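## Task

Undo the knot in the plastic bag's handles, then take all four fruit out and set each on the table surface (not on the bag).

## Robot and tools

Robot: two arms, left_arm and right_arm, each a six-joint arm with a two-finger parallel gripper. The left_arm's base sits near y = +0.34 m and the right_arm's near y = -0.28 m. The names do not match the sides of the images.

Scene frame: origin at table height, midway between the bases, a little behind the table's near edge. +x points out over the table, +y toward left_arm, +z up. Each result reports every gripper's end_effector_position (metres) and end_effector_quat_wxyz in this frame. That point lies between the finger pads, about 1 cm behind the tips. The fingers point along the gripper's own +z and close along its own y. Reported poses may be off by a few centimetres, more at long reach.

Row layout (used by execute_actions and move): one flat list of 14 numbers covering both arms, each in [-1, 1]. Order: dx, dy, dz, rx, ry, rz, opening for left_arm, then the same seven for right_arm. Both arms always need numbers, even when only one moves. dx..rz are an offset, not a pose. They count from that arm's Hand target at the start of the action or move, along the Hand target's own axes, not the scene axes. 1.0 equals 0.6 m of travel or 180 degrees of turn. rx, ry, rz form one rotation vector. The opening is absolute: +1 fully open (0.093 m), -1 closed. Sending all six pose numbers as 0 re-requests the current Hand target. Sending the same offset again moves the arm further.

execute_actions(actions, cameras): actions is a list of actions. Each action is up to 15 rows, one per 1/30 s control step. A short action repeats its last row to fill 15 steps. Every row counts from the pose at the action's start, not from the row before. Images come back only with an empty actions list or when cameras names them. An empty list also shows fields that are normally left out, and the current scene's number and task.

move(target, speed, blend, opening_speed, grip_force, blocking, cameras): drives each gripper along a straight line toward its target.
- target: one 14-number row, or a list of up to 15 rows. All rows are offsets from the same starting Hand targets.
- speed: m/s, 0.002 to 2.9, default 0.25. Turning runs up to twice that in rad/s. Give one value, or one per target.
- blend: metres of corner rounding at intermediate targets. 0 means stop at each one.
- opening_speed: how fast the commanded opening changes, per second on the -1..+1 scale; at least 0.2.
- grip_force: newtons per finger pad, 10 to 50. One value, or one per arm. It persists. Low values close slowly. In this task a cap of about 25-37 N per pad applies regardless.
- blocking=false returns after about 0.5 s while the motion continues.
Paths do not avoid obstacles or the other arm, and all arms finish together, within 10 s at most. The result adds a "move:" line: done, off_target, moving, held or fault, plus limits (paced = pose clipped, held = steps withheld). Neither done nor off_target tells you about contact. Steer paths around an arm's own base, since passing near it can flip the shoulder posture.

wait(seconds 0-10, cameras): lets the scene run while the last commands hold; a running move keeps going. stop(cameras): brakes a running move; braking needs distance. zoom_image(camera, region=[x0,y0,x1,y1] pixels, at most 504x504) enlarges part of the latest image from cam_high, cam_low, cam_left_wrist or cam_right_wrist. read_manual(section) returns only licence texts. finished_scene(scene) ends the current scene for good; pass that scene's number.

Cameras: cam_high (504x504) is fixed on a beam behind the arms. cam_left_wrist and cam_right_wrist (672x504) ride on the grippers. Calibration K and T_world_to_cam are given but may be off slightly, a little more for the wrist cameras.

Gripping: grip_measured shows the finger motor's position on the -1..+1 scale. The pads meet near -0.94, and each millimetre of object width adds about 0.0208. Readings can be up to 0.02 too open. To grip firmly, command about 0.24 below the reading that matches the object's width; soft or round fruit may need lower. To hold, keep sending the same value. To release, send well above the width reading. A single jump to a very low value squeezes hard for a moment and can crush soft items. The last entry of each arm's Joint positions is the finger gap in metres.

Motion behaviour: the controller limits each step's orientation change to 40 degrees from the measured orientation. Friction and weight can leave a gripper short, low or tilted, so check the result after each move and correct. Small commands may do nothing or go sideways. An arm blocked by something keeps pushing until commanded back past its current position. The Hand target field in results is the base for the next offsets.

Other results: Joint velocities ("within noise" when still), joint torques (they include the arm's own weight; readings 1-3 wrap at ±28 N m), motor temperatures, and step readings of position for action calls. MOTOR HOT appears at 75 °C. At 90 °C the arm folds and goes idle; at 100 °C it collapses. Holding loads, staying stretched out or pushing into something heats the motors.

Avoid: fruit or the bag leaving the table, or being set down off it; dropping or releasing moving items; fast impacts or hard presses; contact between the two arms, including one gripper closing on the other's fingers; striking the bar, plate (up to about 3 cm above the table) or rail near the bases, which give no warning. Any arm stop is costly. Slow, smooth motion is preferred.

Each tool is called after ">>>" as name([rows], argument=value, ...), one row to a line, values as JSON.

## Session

>>> execute_actions(actions=[])

>>> zoom_image(camera="cam_high", region=[150, 130, 350, 330])

Scene clock: 0.00 s.
left_arm: end_effector_position=(+0.3915, +0.3722, +0.0398) grip_measured=+1.000 end_effector_quat_wxyz=(+0.492, -0.066, +0.868, -0.003) | right_arm: end_effector_position=(+0.3641, -0.3100, +0.0522) grip_measured=+1.000 end_effector_quat_wxyz=(+0.546, +0.056, +0.833, -0.071)
Joint positions: left_arm=[0.031 1.511 0.418 0.585 0.016 -0.082 0.093] | right_arm=[0.023 1.559 0.32 0.824 0.196 0.015 0.093]
Joint velocities: within noise
Joint torques (N m): no reading
Motor temperatures (°C): left_arm=[25 39 39 31 25 25 29] | right_arm=[25 33 35 37 27 24 26]
Heat: left arm: 39 °C; right arm: 37 °C.
Hand target: left_arm +0.3977, +0.3744, +0.0527; +0.509, -0.067, +0.858, -0.001 | right_arm +0.3682, -0.3083, +0.0601; +0.556, +0.055, +0.827, -0.069
Tool commands: left_gripper/opening=+1.0 right_gripper/opening=+1.0
camera_calibration:
cam_left_wrist: T_world_to_cam=[[0.123832, -0.990176, 0.064936, 0.320214], [-0.831131, -0.139247, -0.538361, 0.432869], [0.542114, 0.0126958, -0.840209, -0.101376], [0, 0, 0, 1]] pos_world=[0.375075, 0.378631, 0.127069]
cam_right_wrist: T_world_to_cam=[[-0.156533, -0.985758, 0.0614703, -0.253951], [-0.743963, 0.076744, -0.663799, 0.366901], [0.649628, -0.149638, -0.74538, -0.156027], [0, 0, 0, 1]] pos_world=[0.334569, -0.301839, 0.14286]

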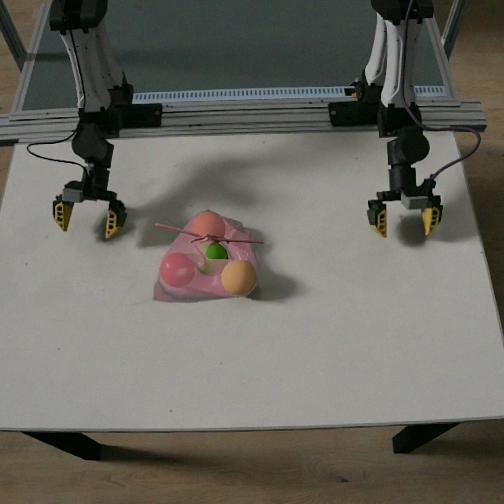

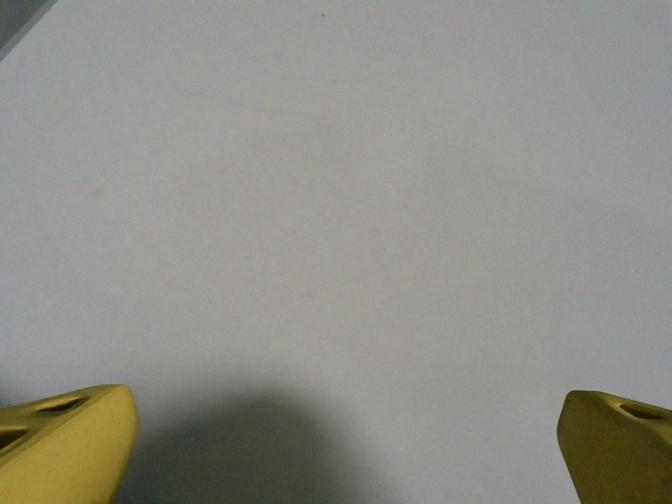

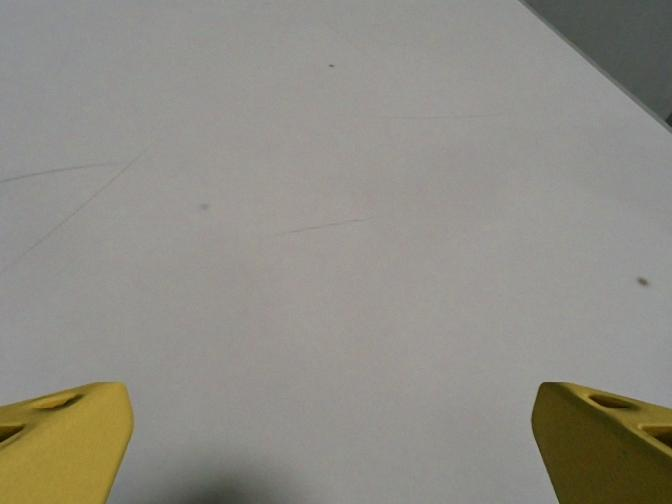

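Scaled by 2.520 from the camera's 504x504 image, which has a finer 720x720 frame.

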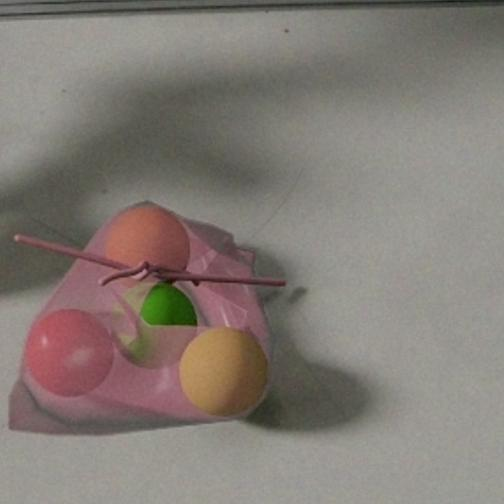

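>>> move(target=[-0.258,-0.287,-0.043,0.249,0.336,-0.107,1,-0.28,0.437,-0.168,-0.053,0.209,-0.023,1], cameras=["all"])

>>> zoom_image(camera="cam_left_wrist", region=[250, 150, 500, 400])

>>> zoom_image(camera="cam_right_wrist", region=[200, 150, 450, 400])

Scene clock: 4.40 s.
left_arm: end_effector_position=(+0.4725, +0.2230, +0.1997) grip_measured=+1.000 end_effector_quat_wxyz=(+0.043, -0.032, +0.906, -0.420) | right_arm: end_effector_position=(+0.3870, -0.0403, +0.2421) grip_measured=+1.000 end_effector_quat_wxyz=(+0.272, +0.000, +0.962, -0.005)
Joint positions: left_arm=[-0.032 2.269 2.423 -1.555 0.869 -0.111 0.093] | right_arm=[0.683 2.051 2.307 -1.391 0.346 0.596 0.093]
Joint torques (N m): left_arm=[-1.02 -12.52 7.39 0.34 0.74 0.19] | right_arm=[0.34 -6.79 6.82 1.04 -0.07 0.29]
Heat: left arm: 40 °C; right arm: 37 °C.
Hand target: left_arm +0.4681, +0.2201, +0.2126; +0.002, -0.001, +0.906, -0.423 | right_arm +0.3835, -0.0351, +0.2396; +0.260, -0.001, +0.966, +0.001
Off the commanded pose: left_arm 0.014 m, 6 deg | right_arm 0.007 m, 2 deg.
joint sent to its limit (left arm) — joint 4 (wrist pitch), lower limit. The joint targets are off in position and orientation.
move: off_target (left_arm)
camera_calibration:
cam_left_wrist: T_world_to_cam=[[0.0243666, -0.654626, 0.75556, -0.0136835], [-0.938077, 0.246282, 0.243634, 0.373958], [-0.34557, -0.71471, -0.608089, 0.526227], [0, 0, 0, 1]] pos_world=[0.532983, 0.275043, 0.239223]
cam_right_wrist: T_world_to_cam=[[0.0105938, -0.999923, 0.00639618, -0.0480953], [-0.993404, -0.0112547, -0.114111, 0.449277], [0.114175, -0.00514511, -0.993447, 0.284053], [0, 0, 0, 1]] pos_world=[0.414392, -0.0415737, 0.333767]

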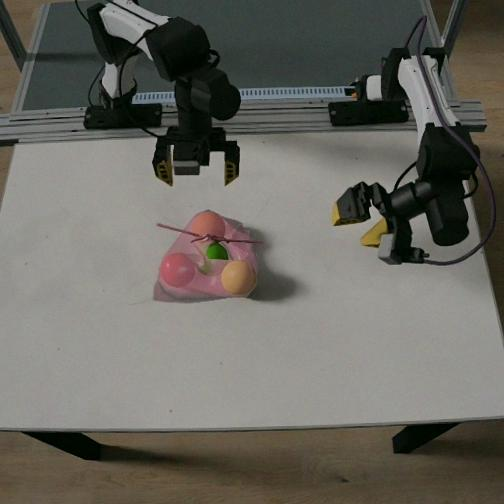

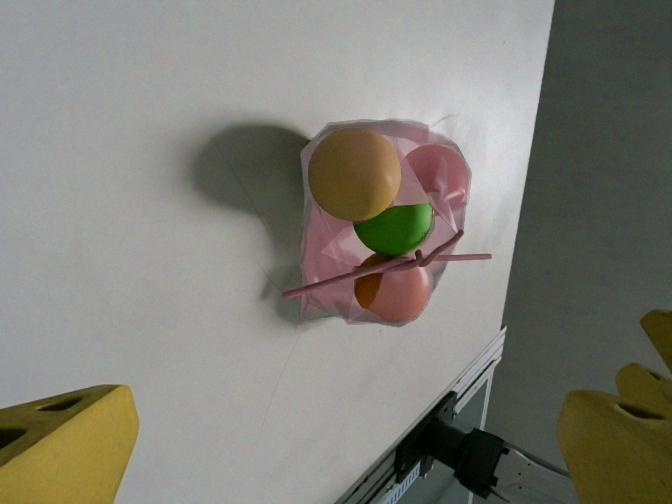

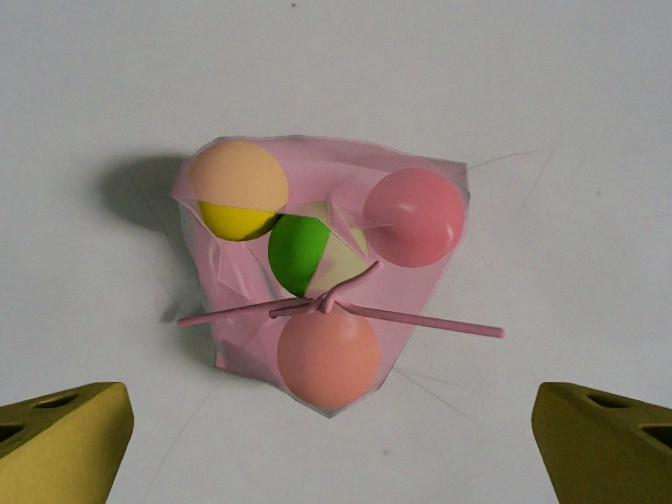

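Scaled by 2.016 from the camera's 672x504 image, which has a finer 960x720 frame.

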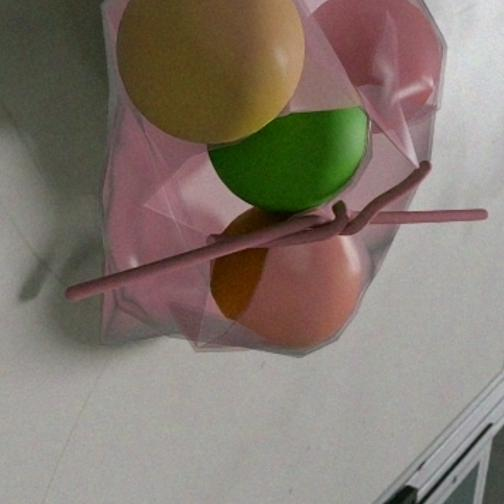

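Scaled by 2.016 from the camera's 672x504 image, which has a finer 960x720 frame.

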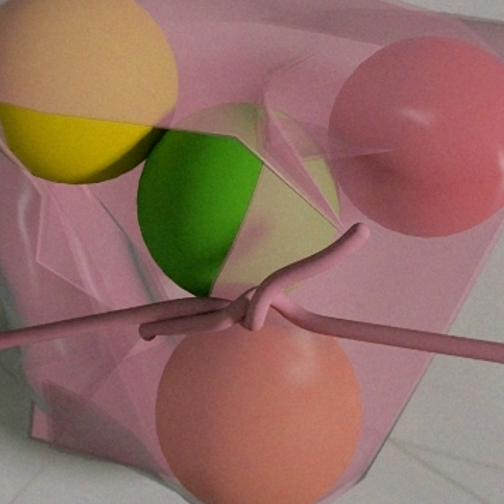

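>>> move(target=[0,0,0,0,0,0,1,0.027,-0.15,0.13,-0.101,0.252,0.359,-0.2], speed=0.15, cameras=["all"])

>>> zoom_image(camera="cam_right_wrist", region=[150, 100, 550, 500])

Scene clock: 10.93 s.
left_arm: end_effector_position=(+0.4725, +0.2230, +0.1997) grip_measured=+1.000 end_effector_quat_wxyz=(+0.042, -0.032, +0.906, -0.420) | right_arm: end_effector_position=(+0.4067, -0.1295, +0.1686) grip_measured=-0.197 end_effector_quat_wxyz=(-0.142, +0.459, +0.835, +0.269)
Joint positions: left_arm=[-0.032 2.269 2.423 -1.555 0.869 -0.111 0.093] | right_arm=[0.146 2.16 2.17 -1.477 -0.604 1.175 0.036]
Joint torques (N m): left_arm=[-0.91 -12.48 7.51 0.37 0.75 0.19] | right_arm=[-0.14 -7.68 4.29 0.73 -0.64 0.2]
Heat: left arm: 42 °C; right arm: 37 °C.
Hand target: left_arm +0.4680, +0.2201, +0.2126; +0.002, -0.001, +0.906, -0.423 | right_arm +0.4087, -0.1249, +0.1639; -0.154, +0.462, +0.829, +0.275
Off the commanded pose: left_arm 0.014 m, 6 deg | right_arm 0.007 m, 2 deg.
joint sent to its limit (left arm) — joint 4 (wrist pitch), lower limit. The joint targets are off in position and orientation.
move: off_target (left_arm)
camera_calibration:
cam_left_wrist: T_world_to_cam=[[0.0246774, -0.654647, 0.755532, -0.0137593], [-0.937996, 0.246235, 0.243993, 0.373772], [-0.345767, -0.714707, -0.60798, 0.526211], [0, 0, 0, 1]] pos_world=[0.532883, 0.275043, 0.239124]
cam_right_wrist: T_world_to_cam=[[-0.836867, -0.434818, -0.332546, 0.338001], [-0.503331, 0.372396, 0.779731, 0.159135], [-0.215202, 0.819911, -0.530503, 0.371041], [0, 0, 0, 1]] pos_world=[0.442808, -0.216513, 0.185157]

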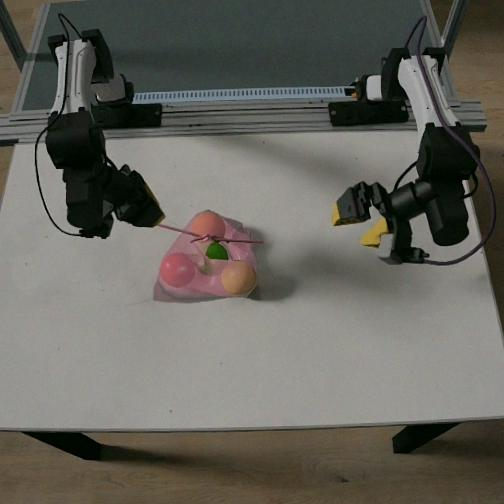

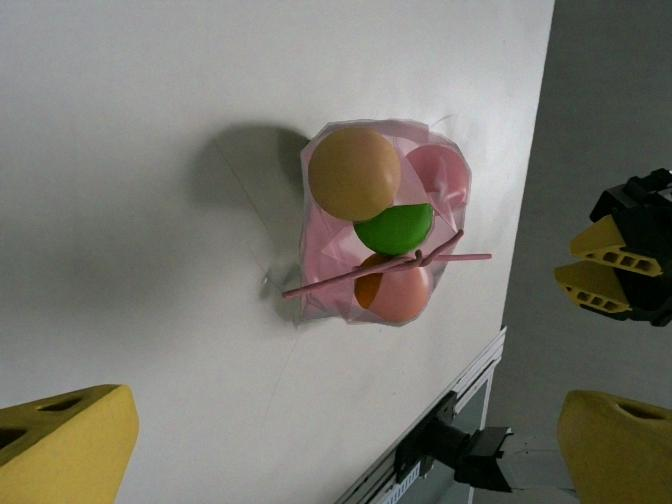

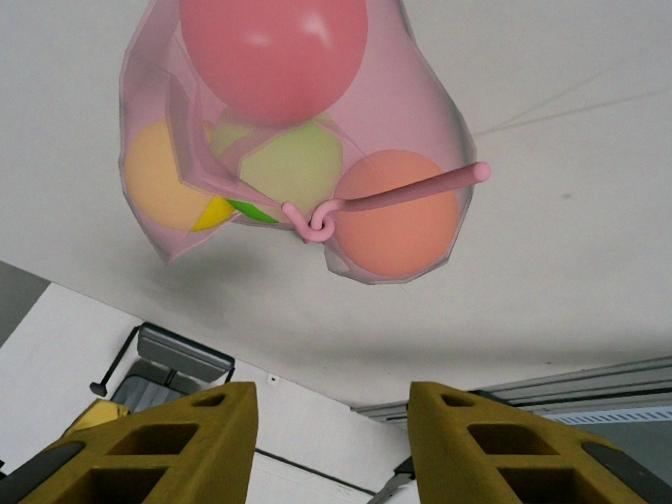

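Scaled by 1.260 from the camera's 672x504 image, which has a finer 960x720 frame.

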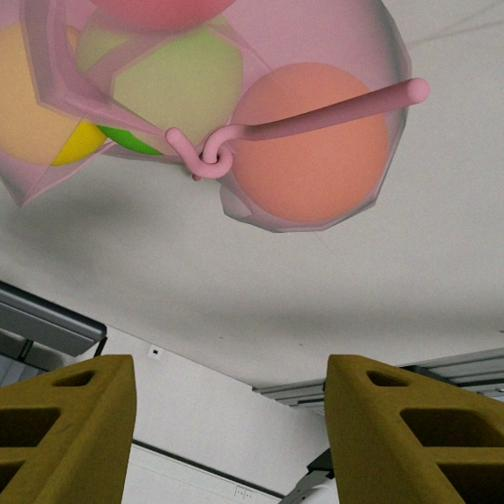

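>>> move([
  [0,0,0,0,0,0,1,-0.003,0.032,0.1,0,0,0,-0.5],
  [0,0,0,0,0,0,1,-0.003,0.032,0.19,0,0,0,-0.5],
], speed=0.08, cameras=["cam_left_wrist","cam_right_wrist"])

>>> zoom_image(camera="cam_left_wrist", region=[300, 170, 520, 390])

Scene clock: 14.87 s.
left_arm: end_effector_position=(+0.4725, +0.2230, +0.1997) grip_measured=+1.000 end_effector_quat_wxyz=(+0.042, -0.032, +0.906, -0.420) | right_arm: end_effector_position=(+0.4254, -0.0546, +0.0846) grip_measured=-0.497 end_effector_quat_wxyz=(-0.151, +0.460, +0.830, +0.278)
Joint positions: left_arm=[-0.032 2.269 2.423 -1.555 0.869 -0.111 0.093] | right_arm=[0.296 2.246 1.957 -1.072 -0.604 1.367 0.021]
Joint torques (N m): left_arm=[-0.96 -12.59 7.42 0.36 0.77 0.2] | right_arm=[0.47 -8.43 5.01 0.98 -0.39 0.22]
Heat: left arm: 43 °C; right arm: 37 °C.
Hand target: left_arm +0.4680, +0.2201, +0.2126; +0.002, -0.001, +0.906, -0.423 | right_arm +0.4259, -0.0497, +0.0778; -0.154, +0.462, +0.829, +0.276
Off the commanded pose: left_arm 0.014 m, 6 deg | right_arm 0.008 m, 1 deg.
joint sent to its limit (left arm) — joint 4 (wrist pitch), lower limit. The joint targets are off in position and orientation.
move: off_target (left_arm)
camera_calibration:
cam_left_wrist: T_world_to_cam=[[0.0246774, -0.654647, 0.755532, -0.0137593], [-0.937996, 0.246235, 0.243993, 0.373772], [-0.345767, -0.714707, -0.60798, 0.526211], [0, 0, 0, 1]] pos_world=[0.532883, 0.275043, 0.239124]
cam_right_wrist: T_world_to_cam=[[-0.841769, -0.422652, -0.335843, 0.361229], [-0.495067, 0.35632, 0.79243, 0.200626], [-0.215255, 0.833308, -0.50918, 0.26807], [0, 0, 0, 1]] pos_world=[0.461097, -0.142197, 0.0988302]
Images, in order (width x height): cam_left_wrist 672x504, cam_right_wrist 672x504.

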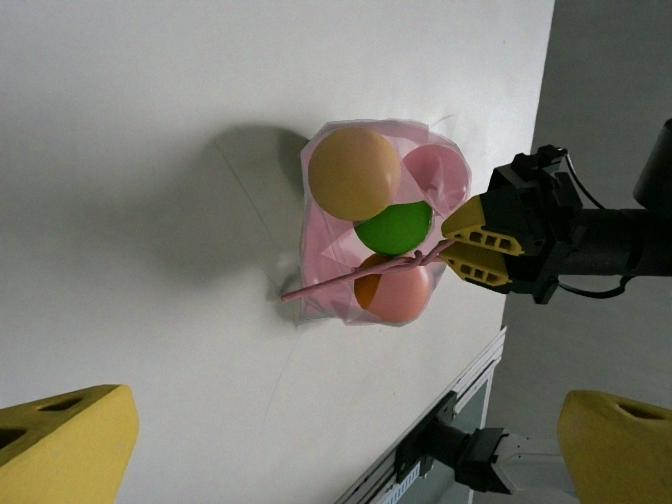

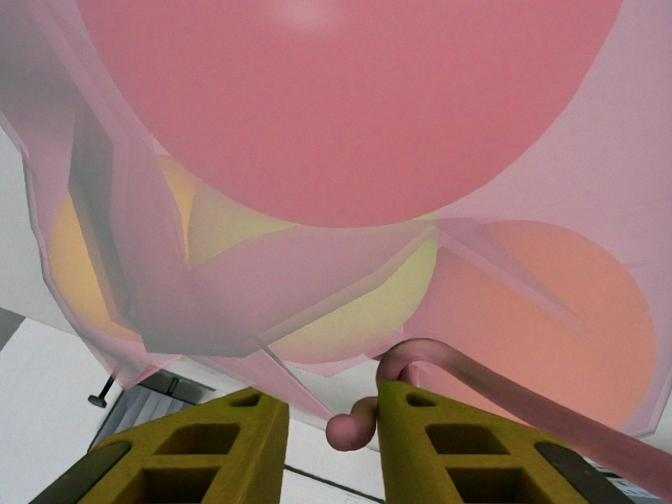

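Scaled by 2.291 from the camera's 672x504 image, which has a finer 960x720 frame.

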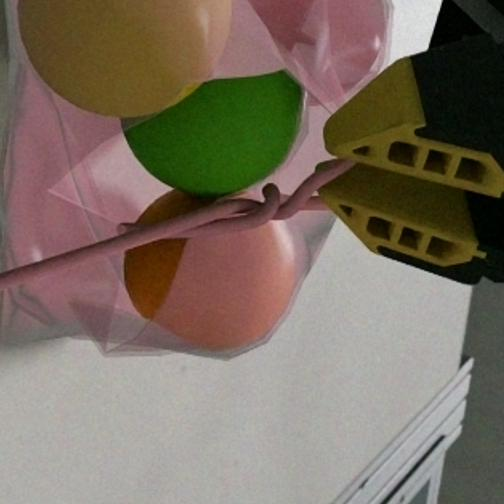

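>>> move(target=[0,0,0,0,0,0,1,0,0,0,0,0,0,-1], opening_speed=0.6)

>>> move(target=[0,0,0,0,0,0,1,0,0,-0.1,0,0,0,-1], speed=0.04, cameras=["all"])

>>> zoom_image(camera="cam_left_wrist", region=[300, 170, 520, 390])

>>> zoom_image(camera="cam_right_wrist", region=[250, 254, 500, 504])

Scene clock: 16.37 s.
left_arm: end_effector_position=(+0.4725, +0.2230, +0.1997) grip_measured=+1.000 end_effector_quat_wxyz=(+0.042, -0.032, +0.906, -0.420) | right_arm: end_effector_position=(+0.4254, -0.0546, +0.0846) grip_measured=-0.893 end_effector_quat_wxyz=(-0.151, +0.460, +0.830, +0.278)
Joint positions: left_arm=[-0.032 2.269 2.423 -1.555 0.869 -0.111 0.093] | right_arm=[0.296 2.246 1.957 -1.072 -0.604 1.367 0.002]
Joint torques (N m): left_arm=[-0.83 -12.48 7.47 0.36 0.74 0.22] | right_arm=[0.38 -8.54 4.83 0.98 -0.38 0.25]
Motor temperatures (°C): left_arm=[25 44 41 31 25 25 29] | right_arm=[25 36 36 37 27 24 26]
Heat: left arm: 44 °C; right arm: 37 °C.
Hand target: left_arm +0.4680, +0.2201, +0.2126; +0.002, -0.001, +0.906, -0.423 | right_arm +0.4259, -0.0497, +0.0778; -0.154, +0.462, +0.829, +0.276
Off the commanded pose: left_arm 0.014 m, 6 deg | right_arm 0.008 m, 1 deg.
joint sent to its limit (left arm) — joint 4 (wrist pitch), lower limit. The joint targets are off in position and orientation.
move: off_target (left_arm)

Scene clock: 18.63 s.
left_arm: end_effector_position=(+0.4725, +0.2230, +0.1997) grip_measured=+1.000 end_effector_quat_wxyz=(+0.042, -0.032, +0.906, -0.420) | right_arm: end_effector_position=(+0.4261, -0.0877, +0.1148) grip_measured=-0.893 end_effector_quat_wxyz=(-0.155, +0.470, +0.827, +0.267)
Joint positions: left_arm=[-0.032 2.269 2.423 -1.555 0.869 -0.111 0.093] | right_arm=[0.229 2.246 2.087 -1.267 -0.604 1.299 0.002]
Joint torques (N m): left_arm=[-0.83 -12.49 7.47 0.37 0.72 0.2] | right_arm=[-0.38 -9.88 7.08 0.41 -0.53 -0.02]
Heat: left arm: 44 °C; right arm: 37 °C.
Hand target: left_arm +0.4680, +0.2201, +0.2126; +0.002, -0.001, +0.906, -0.423 | right_arm +0.4260, -0.0857, +0.1258; -0.154, +0.462, +0.829, +0.276
Off the commanded pose: left_arm 0.014 m, 6 deg | right_arm 0.011 m, 1 deg.
joint sent to its limit (left arm) — joint 4 (wrist pitch), lower limit. The joint targets are off in position and orientation.
move: off_target (left_arm, right_arm)
camera_calibration:
cam_left_wrist: T_world_to_cam=[[0.0246774, -0.654647, 0.755532, -0.0137593], [-0.937996, 0.246235, 0.243993, 0.373772], [-0.345767, -0.714707, -0.60798, 0.526211], [0, 0, 0, 1]] pos_world=[0.532883, 0.275043, 0.239124]
cam_right_wrist: T_world_to_cam=[[-0.854389, -0.417092, -0.309924, 0.360902], [-0.472428, 0.375107, 0.797562, 0.180294], [-0.216403, 0.827846, -0.517534, 0.312117], [0, 0, 0, 1]] pos_world=[0.46107, -0.175485, 0.129588]

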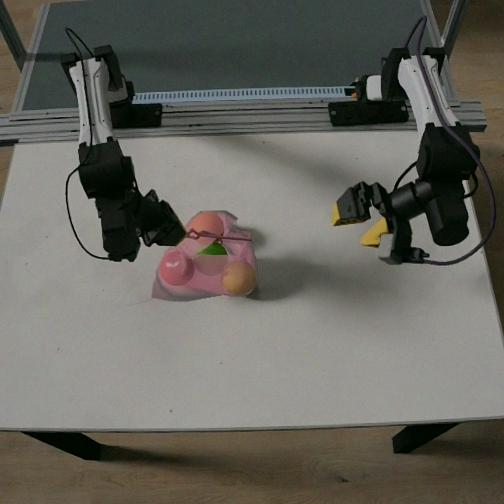

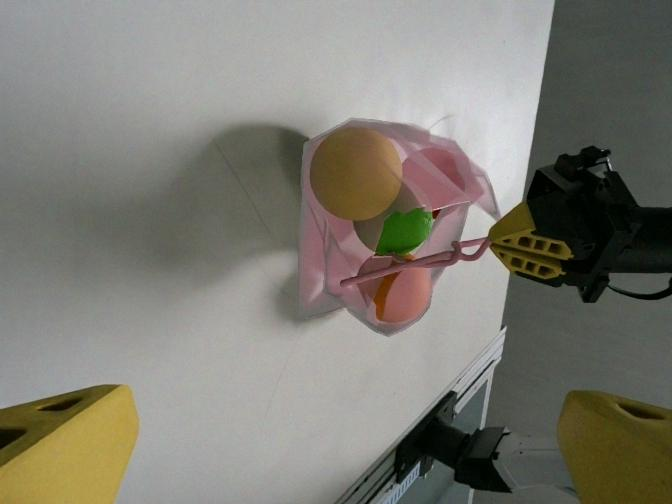

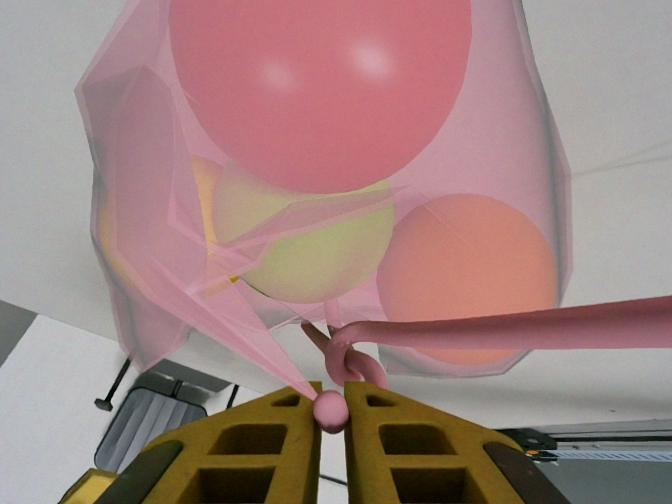

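Scaled by 2.291 from the camera's 672x504 image, which has a finer 960x720 frame.

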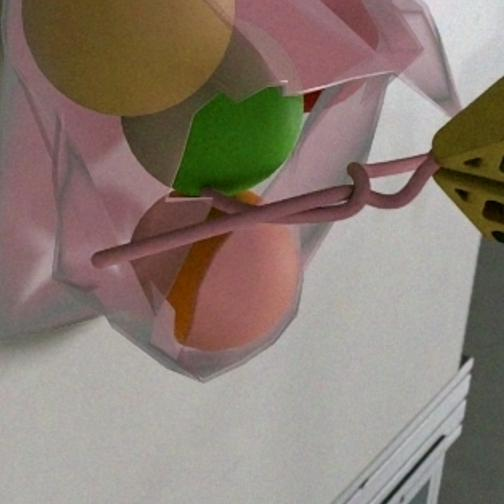

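Scaled by 2.016 from the camera's 672x504 image, which has a finer 960x720 frame.

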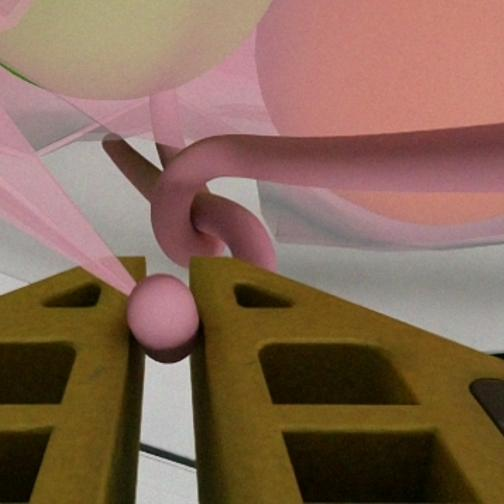

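>>> move(target=[0,0,0,0,0,0,1,0.03,0.0,-0.12,0,0,0,-1], speed=0.04, cameras=["cam_left_wrist","cam_right_wrist"])

>>> zoom_image(camera="cam_left_wrist", region=[300, 170, 580, 450])

>>> zoom_image(camera="cam_right_wrist", region=[250, 254, 500, 504])

Scene clock: 21.20 s.
left_arm: end_effector_position=(+0.4725, +0.2230, +0.1997) grip_measured=+1.000 end_effector_quat_wxyz=(+0.042, -0.032, +0.906, -0.420) | right_arm: end_effector_position=(+0.4210, -0.1190, +0.1772) grip_measured=-0.893 end_effector_quat_wxyz=(-0.144, +0.474, +0.825, +0.272)
Joint positions: left_arm=[-0.032 2.269 2.423 -1.555 0.869 -0.111 0.093] | right_arm=[0.164 2.246 2.343 -1.539 -0.605 1.241 0.002]
Joint torques (N m): left_arm=[-0.9 -12.59 7.41 0.4 0.75 0.19] | right_arm=[-0.34 -10.77 6.08 0.37 -0.61 0.01]
Heat: left arm: 45 °C; right arm: 37 °C.
Hand target: left_arm +0.4680, +0.2201, +0.2126; +0.002, -0.001, +0.906, -0.423 | right_arm +0.4166, -0.1166, +0.1926; -0.154, +0.462, +0.829, +0.276
Off the commanded pose: left_arm 0.014 m, 6 deg | right_arm 0.016 m, 2 deg.
joint sent to its limit (left arm) — joint 4 (wrist pitch), lower limit. The joint targets are off in position and orientation.
joint sent to its limit (right arm) — joint 4 (wrist pitch), lower limit. The joint targets are off in position, not in orientation.
move: off_target (left_arm, right_arm)
camera_calibration:
cam_left_wrist: T_world_to_cam=[[0.0246774, -0.654647, 0.755532, -0.0137593], [-0.937996, 0.246235, 0.243993, 0.373772], [-0.345767, -0.714707, -0.60798, 0.526211], [0, 0, 0, 1]] pos_world=[0.532883, 0.275043, 0.239124]
cam_right_wrist: T_world_to_cam=[[-0.855485, -0.403292, -0.324808, 0.36762], [-0.48056, 0.384661, 0.788098, 0.146062], [-0.192892, 0.830296, -0.522878, 0.360637], [0, 0, 0, 1]] pos_world=[0.454249, -0.207361, 0.192864]
Images, in order (width x height): cam_left_wrist 672x504, cam_right_wrist 672x504.

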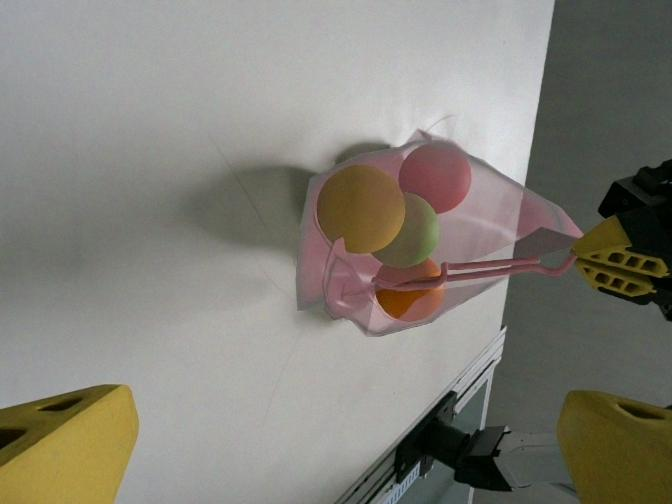

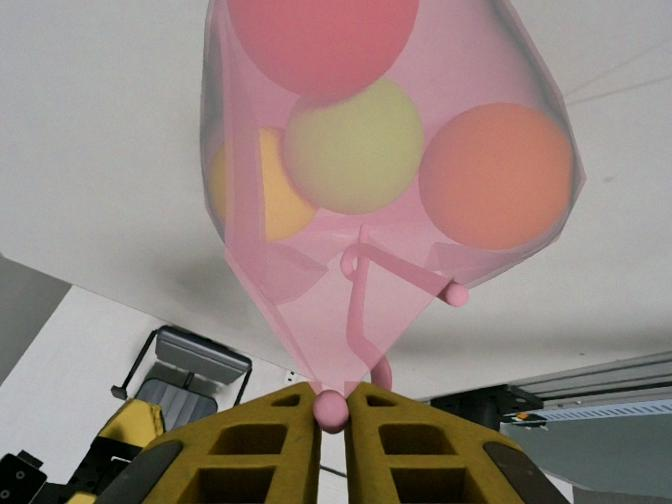

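Scaled by 1.800 from the camera's 672x504 image, which has a finer 960x720 frame.

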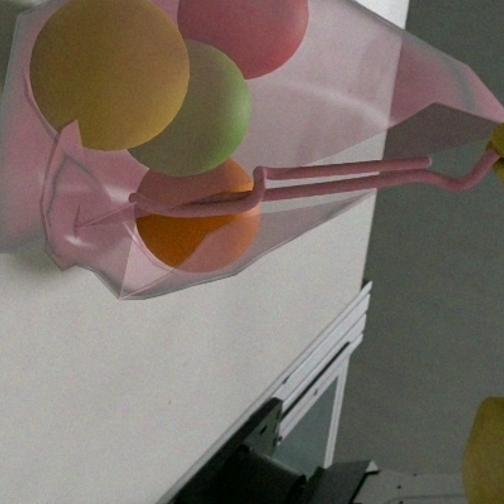

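Scaled by 2.016 from the camera's 672x504 image, which has a finer 960x720 frame.

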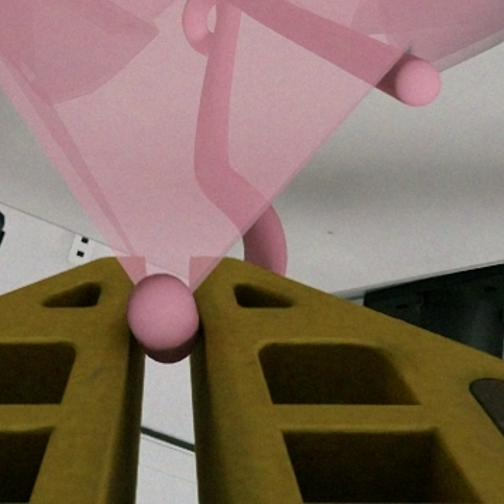

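>>> move(target=[0,0,0,0,0,0,1,0.02,0,-0.1,0,0,0,-1], speed=0.04, cameras=["all"])

>>> zoom_image(camera="cam_left_wrist", region=[300, 170, 620, 450])

Scene clock: 23.57 s.
left_arm: end_effector_position=(+0.4725, +0.2230, +0.1997) grip_measured=+1.000 end_effector_quat_wxyz=(+0.042, -0.032, +0.906, -0.420) | right_arm: end_effector_position=(+0.4205, -0.1470, +0.2186) grip_measured=-0.893 end_effector_quat_wxyz=(-0.107, +0.486, +0.810, +0.309)
Joint positions: left_arm=[-0.032 2.269 2.423 -1.555 0.869 -0.111 0.093] | right_arm=[0.097 2.152 2.343 -1.542 -0.625 1.241 0.002]
Joint torques (N m): left_arm=[-0.84 -12.49 7.45 0.37 0.74 0.17] | right_arm=[-0.44 -12.75 5.48 0.65 -0.65 0.18]
Heat: left arm: 46 °C; right arm: 38 °C.
Hand target: left_arm +0.4680, +0.2201, +0.2126; +0.002, -0.001, +0.906, -0.423 | right_arm +0.4104, -0.1444, +0.2468; -0.154, +0.462, +0.829, +0.276
Off the commanded pose: left_arm 0.014 m, 6 deg | right_arm 0.030 m, 8 deg.
joint sent to its limit (left arm) — joint 4 (wrist pitch), lower limit. The joint targets are off in position and orientation.
joint sent to its limit (right arm) — joint 4 (wrist pitch), lower limit. The joint targets are off in position and orientation.
move: off_target (left_arm, right_arm)
camera_calibration:
cam_left_wrist: T_world_to_cam=[[0.0246774, -0.654647, 0.755532, -0.0137593], [-0.937996, 0.246235, 0.243993, 0.373772], [-0.345767, -0.714707, -0.60798, 0.526211], [0, 0, 0, 1]] pos_world=[0.532883, 0.275043, 0.239124]
cam_right_wrist: T_world_to_cam=[[-0.847424, -0.337008, -0.410243, 0.394358], [-0.522655, 0.39375, 0.75617, 0.150015], [-0.0933021, 0.855211, -0.509812, 0.364338], [0, 0, 0, 1]] pos_world=[0.446588, -0.237753, 0.234089]

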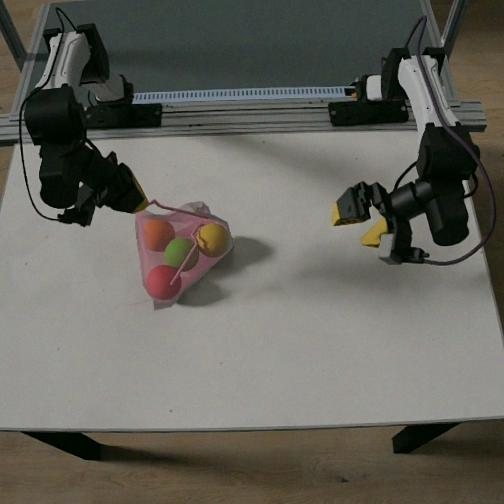

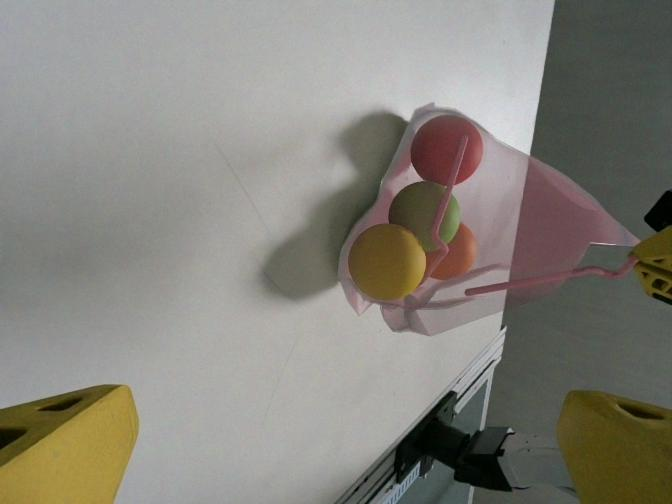

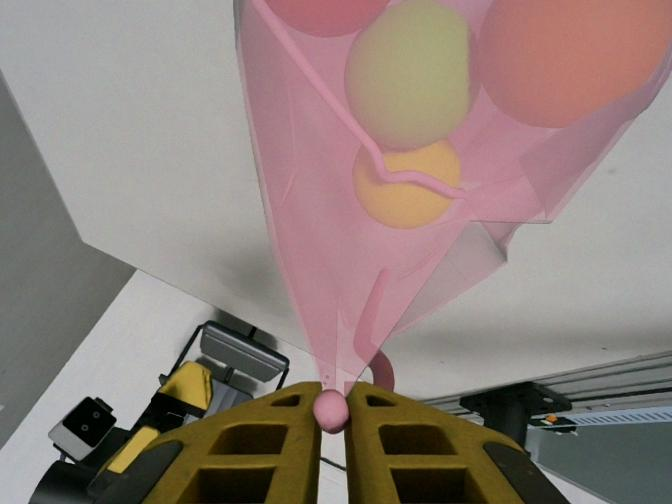

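Scaled by 1.575 from the camera's 672x504 image, which has a finer 960x720 frame.

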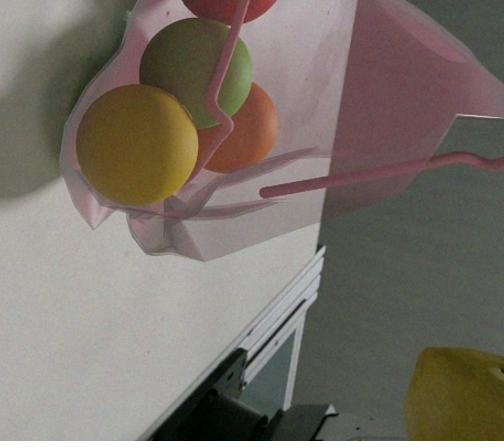

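>>> move(target=[0,0,0,0,0,0,1,-0.05,0,0.2,0,0,0,-1], speed=0.15)

>>> move(target=[0,0,0,0,0,0,1,0,0,0,0,0,0,-0.2], opening_speed=1)

>>> move(target=[0,0,0,0,0,0,1,0.03,0,-0.25,0,0,0,0], speed=0.15, cameras=["all"])

>>> zoom_image(camera="cam_high", region=[110, 180, 260, 330])

>>> zoom_image(camera="cam_left_wrist", region=[300, 70, 600, 370])

Scene clock: 25.63 s.
left_arm: end_effector_position=(+0.4725, +0.2230, +0.1997) grip_measured=+1.000 end_effector_quat_wxyz=(+0.042, -0.032, +0.906, -0.420) | right_arm: end_effector_position=(+0.4229, -0.0965, +0.1385) grip_measured=-0.893 end_effector_quat_wxyz=(-0.156, +0.460, +0.829, +0.276)
Joint positions: left_arm=[-0.032 2.269 2.423 -1.555 0.869 -0.111 0.093] | right_arm=[0.206 2.235 2.158 -1.358 -0.625 1.256 0.002]
Joint torques (N m): left_arm=[-0.88 -12.48 7.54 0.36 0.74 0.22] | right_arm=[0.42 -8.5 5.27 0.77 -0.34 0.25]
Heat: left arm: 46 °C; right arm: 38 °C.
Hand target: left_arm +0.4680, +0.2201, +0.2126; +0.002, -0.001, +0.906, -0.423 | right_arm +0.4260, -0.0929, +0.1354; -0.154, +0.462, +0.829, +0.276
Off the commanded pose: left_arm 0.014 m, 6 deg | right_arm 0.006 m, 0 deg.
joint sent to its limit (left arm) — joint 4 (wrist pitch), lower limit. The joint targets are off in position and orientation.
move: off_target (left_arm)

Scene clock: 26.97 s.
left_arm: end_effector_position=(+0.4725, +0.2230, +0.1997) grip_measured=+1.000 end_effector_quat_wxyz=(+0.042, -0.032, +0.906, -0.420) | right_arm: end_effector_position=(+0.4229, -0.0965, +0.1385) grip_measured=-0.203 end_effector_quat_wxyz=(-0.156, +0.461, +0.829, +0.276)
Joint positions: left_arm=[-0.032 2.269 2.423 -1.555 0.869 -0.111 0.093] | right_arm=[0.206 2.235 2.158 -1.358 -0.625 1.257 0.035]
Joint torques (N m): left_arm=[-0.9 -12.56 7.46 0.36 0.73 0.2] | right_arm=[0.36 -8.69 5.33 0.82 -0.34 0.22]
Heat: left arm: 46 °C; right arm: 38 °C.
Hand target: left_arm +0.4680, +0.2201, +0.2126; +0.002, -0.001, +0.906, -0.423 | right_arm +0.4259, -0.0929, +0.1354; -0.154, +0.462, +0.829, +0.276
Off the commanded pose: left_arm 0.014 m, 6 deg | right_arm 0.006 m, 0 deg.
joint sent to its limit (left arm) — joint 4 (wrist pitch), lower limit. The joint targets are off in position and orientation.
move: off_target (left_arm)

Scene clock: 28.70 s.
left_arm: end_effector_position=(+0.4725, +0.2230, +0.1997) grip_measured=+1.000 end_effector_quat_wxyz=(+0.042, -0.032, +0.906, -0.420) | right_arm: end_effector_position=(+0.4262, -0.1750, +0.2416) grip_measured=-0.002 end_effector_quat_wxyz=(-0.076, +0.496, +0.797, +0.337)
Joint positions: left_arm=[-0.032 2.269 2.423 -1.555 0.869 -0.111 0.093] | right_arm=[0.026 2.116 2.363 -1.537 -0.646 1.226 0.045]
Joint torques (N m): left_arm=[-0.85 -12.53 7.49 0.36 0.75 0.19] | right_arm=[-0.18 -11.28 6.13 0.71 -0.62 0.11]
Heat: left arm: 47 °C; right arm: 39 °C.
Hand target: left_arm +0.4680, +0.2201, +0.2126; +0.002, -0.001, +0.906, -0.423 | right_arm +0.4167, -0.1705, +0.2646; -0.154, +0.462, +0.829, +0.276
Off the commanded pose: left_arm 0.014 m, 6 deg | right_arm 0.025 m, 13 deg.
joint sent to its limit (left arm) — joint 4 (wrist pitch), lower limit. The joint targets are off in position and orientation.
joint sent to its limit (right arm) — joint 4 (wrist pitch), lower limit. The joint targets are off in position and orientation.
move: off_target (left_arm, right_arm)
camera_calibration:
cam_left_wrist: T_world_to_cam=[[0.0246774, -0.654647, 0.755532, -0.0137593], [-0.937996, 0.246235, 0.243993, 0.373772], [-0.345767, -0.714707, -0.60798, 0.526211], [0, 0, 0, 1]] pos_world=[0.532883, 0.275043, 0.239124]
cam_right_wrist: T_world_to_cam=[[-0.833929, -0.282075, -0.474337, 0.418516], [-0.551735, 0.407042, 0.727946, 0.168135], [-0.0122607, 0.868764, -0.495075, 0.364855], [0, 0, 0, 1]] pos_world=[0.446252, -0.267357, 0.256755]

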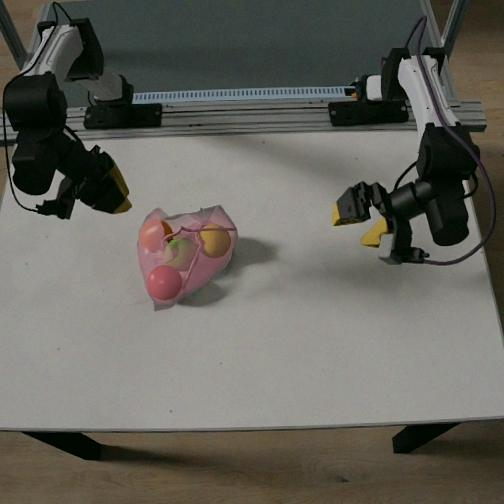

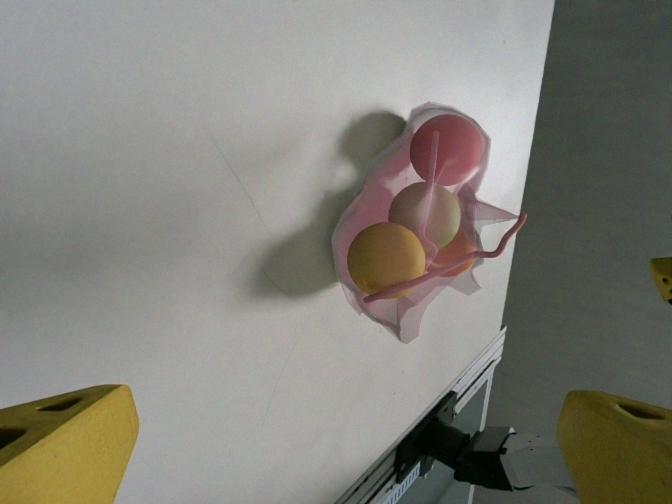

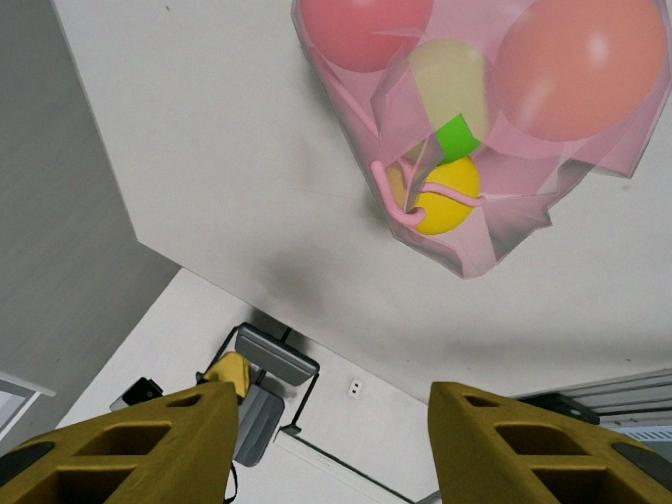

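Scaled by 3.360 from the camera's 504x504 image, which has a finer 720x720 frame.

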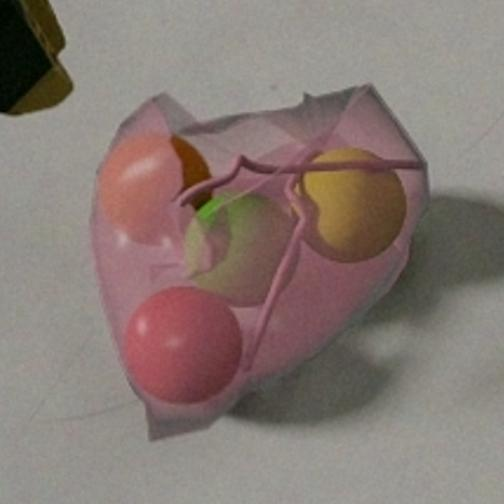

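Scaled by 1.680 from the camera's 672x504 image, which has a finer 960x720 frame.

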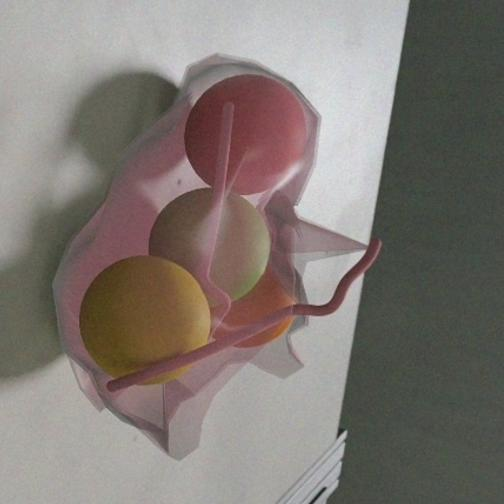

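>>> move(target=[0,0,0,0,0,0,1,-0.145,0.073,0.197,0.159,-0.155,-0.33,0.2], cameras=["cam_left_wrist","cam_right_wrist"])

Scene clock: 32.70 s.
left_arm: end_effector_position=(+0.4725, +0.2230, +0.1997) grip_measured=+1.000 end_effector_quat_wxyz=(+0.042, -0.032, +0.906, -0.420) | right_arm: end_effector_position=(+0.5007, -0.1420, +0.1415) grip_measured=+0.198 end_effector_quat_wxyz=(+0.152, +0.007, +0.988, +0.028)
Joint positions: left_arm=[-0.032 2.269 2.423 -1.555 0.869 -0.111 0.093] | right_arm=[0.291 2.533 2.804 -1.539 0.04 0.29 0.055]
Joint torques (N m): left_arm=[-0.83 -12.49 7.56 0.38 0.73 0.19] | right_arm=[0.65 -9.2 6.53 0.87 0.14 0.03]
Heat: left arm: 48 °C; right arm: 39 °C.
Hand target: left_arm +0.4680, +0.2201, +0.2126; +0.002, -0.001, +0.906, -0.423 | right_arm +0.4996, -0.1404, +0.1394; +0.089, -0.001, +0.996, -0.001
Off the commanded pose: left_arm 0.014 m, 6 deg | right_arm 0.003 m, 8 deg.
joint sent to its limit (left arm) — joint 4 (wrist pitch), lower limit. The joint targets are off in position and orientation.
joint sent to its limit (right arm) — joint 4 (wrist pitch), lower limit. The joint targets are off in position and orientation.
move: off_target (left_arm, right_arm)
camera_calibration:
cam_left_wrist: T_world_to_cam=[[0.0246774, -0.654647, 0.755532, -0.0137593], [-0.937996, 0.246235, 0.243993, 0.373772], [-0.345767, -0.714707, -0.60798, 0.526211], [0, 0, 0, 1]] pos_world=[0.532883, 0.275043, 0.239124]
cam_right_wrist: T_world_to_cam=[[0.00704608, -0.997924, -0.0640171, -0.138282], [-0.99129, -0.01539, 0.130798, 0.513279], [-0.131512, 0.0625379, -0.98934, 0.302698], [0, 0, 0, 1]] pos_world=[0.549591, -0.149026, 0.223483]
Images, in order (width x height): cam_left_wrist 672x504, cam_right_wrist 672x504.

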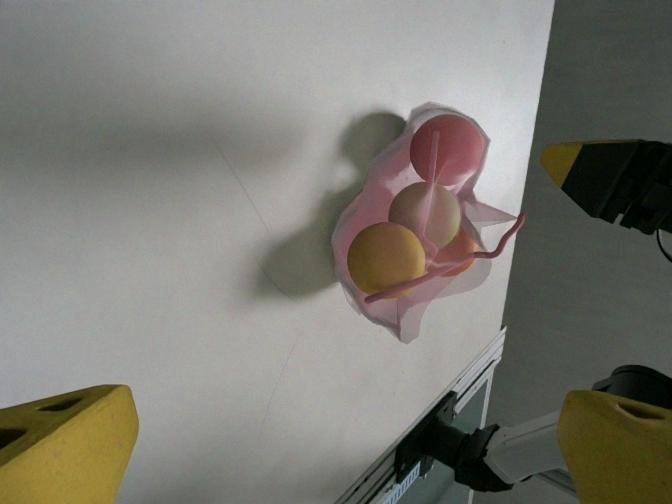

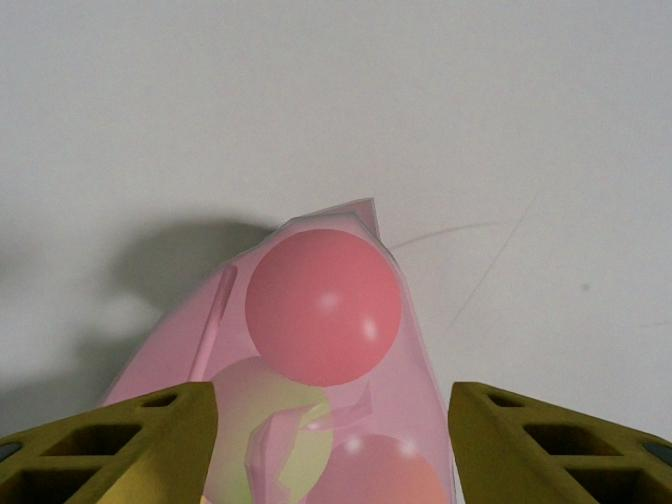

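>>> move(target="[0,0,0,0,0,0,1,-0.026,-0.01,0.15,0,0.03,0,0],[0,0,0,0,0,0,1,-0.026,-0.01,0.214,0,0.05,0,0]", speed=0.1, cameras=["cam_right_wrist"])


>>> move(target=[0,0,0,0,0,0,1,-0.026,-0.01,0.208,0,0.03,0,0], speed=0.08, cameras=["cam_right_wrist"])

Scene clock: 35.20 s.
left_arm: end_effector_position=(+0.4725, +0.2230, +0.1997) grip_measured=+1.000 end_effector_quat_wxyz=(+0.042, -0.032, +0.906, -0.420) | right_arm: end_effector_position=(+0.5327, -0.1506, +0.0249) grip_measured=+0.003 end_effector_quat_wxyz=(+0.103, +0.005, +0.995, +0.010)
Joint positions: left_arm=[-0.032 2.269 2.423 -1.555 0.869 -0.111 0.093] | right_arm=[0.259 2.794 2.851 -1.43 0.04 0.257 0.045]
Joint torques (N m): left_arm=[-0.87 -12.55 7.45 0.37 0.74 0.2] | right_arm=[-0.09 -10.32 5.96 1.04 -0.09 0.06]
Heat: left arm: 48 °C; right arm: 40 °C.
Hand target: left_arm +0.4680, +0.2201, +0.2126; +0.002, -0.001, +0.906, -0.423 | right_arm +0.5371, -0.1465, +0.0194; +0.042, -0.001, +0.999, -0.001
Off the commanded pose: left_arm 0.014 m, 6 deg | right_arm 0.008 m, 7 deg.
elbow stopped short (right arm): the move would have taken joint 3 (elbow) straighter than the controller allows.
joint sent to its limit (left arm) — joint 4 (wrist pitch), lower limit. The joint targets are off in position and orientation.
move: off_target (left_arm, right_arm)
camera_calibration:
cam_right_wrist: T_world_to_cam=[[0.00340489, -0.999585, -0.0286003, -0.153731], [-0.973287, -0.00987835, 0.229379, 0.54893], [-0.229567, 0.0270553, -0.972917, 0.238595], [0, 0, 0, 1]] pos_world=[0.589563, -0.1547, 0.101823]
Images, in order (width x height): cam_right_wrist 672x504.

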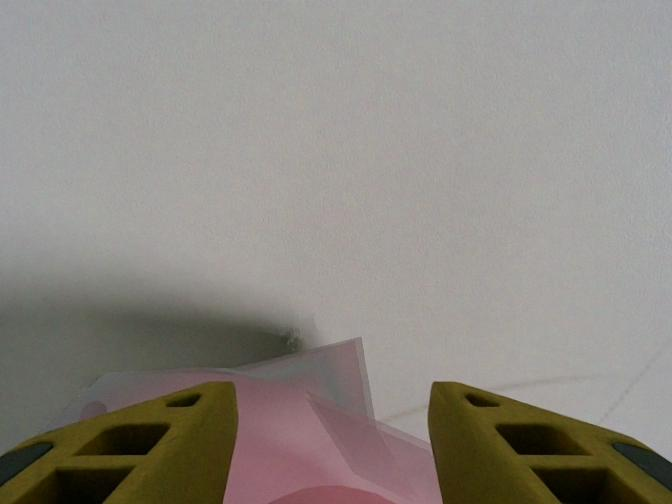

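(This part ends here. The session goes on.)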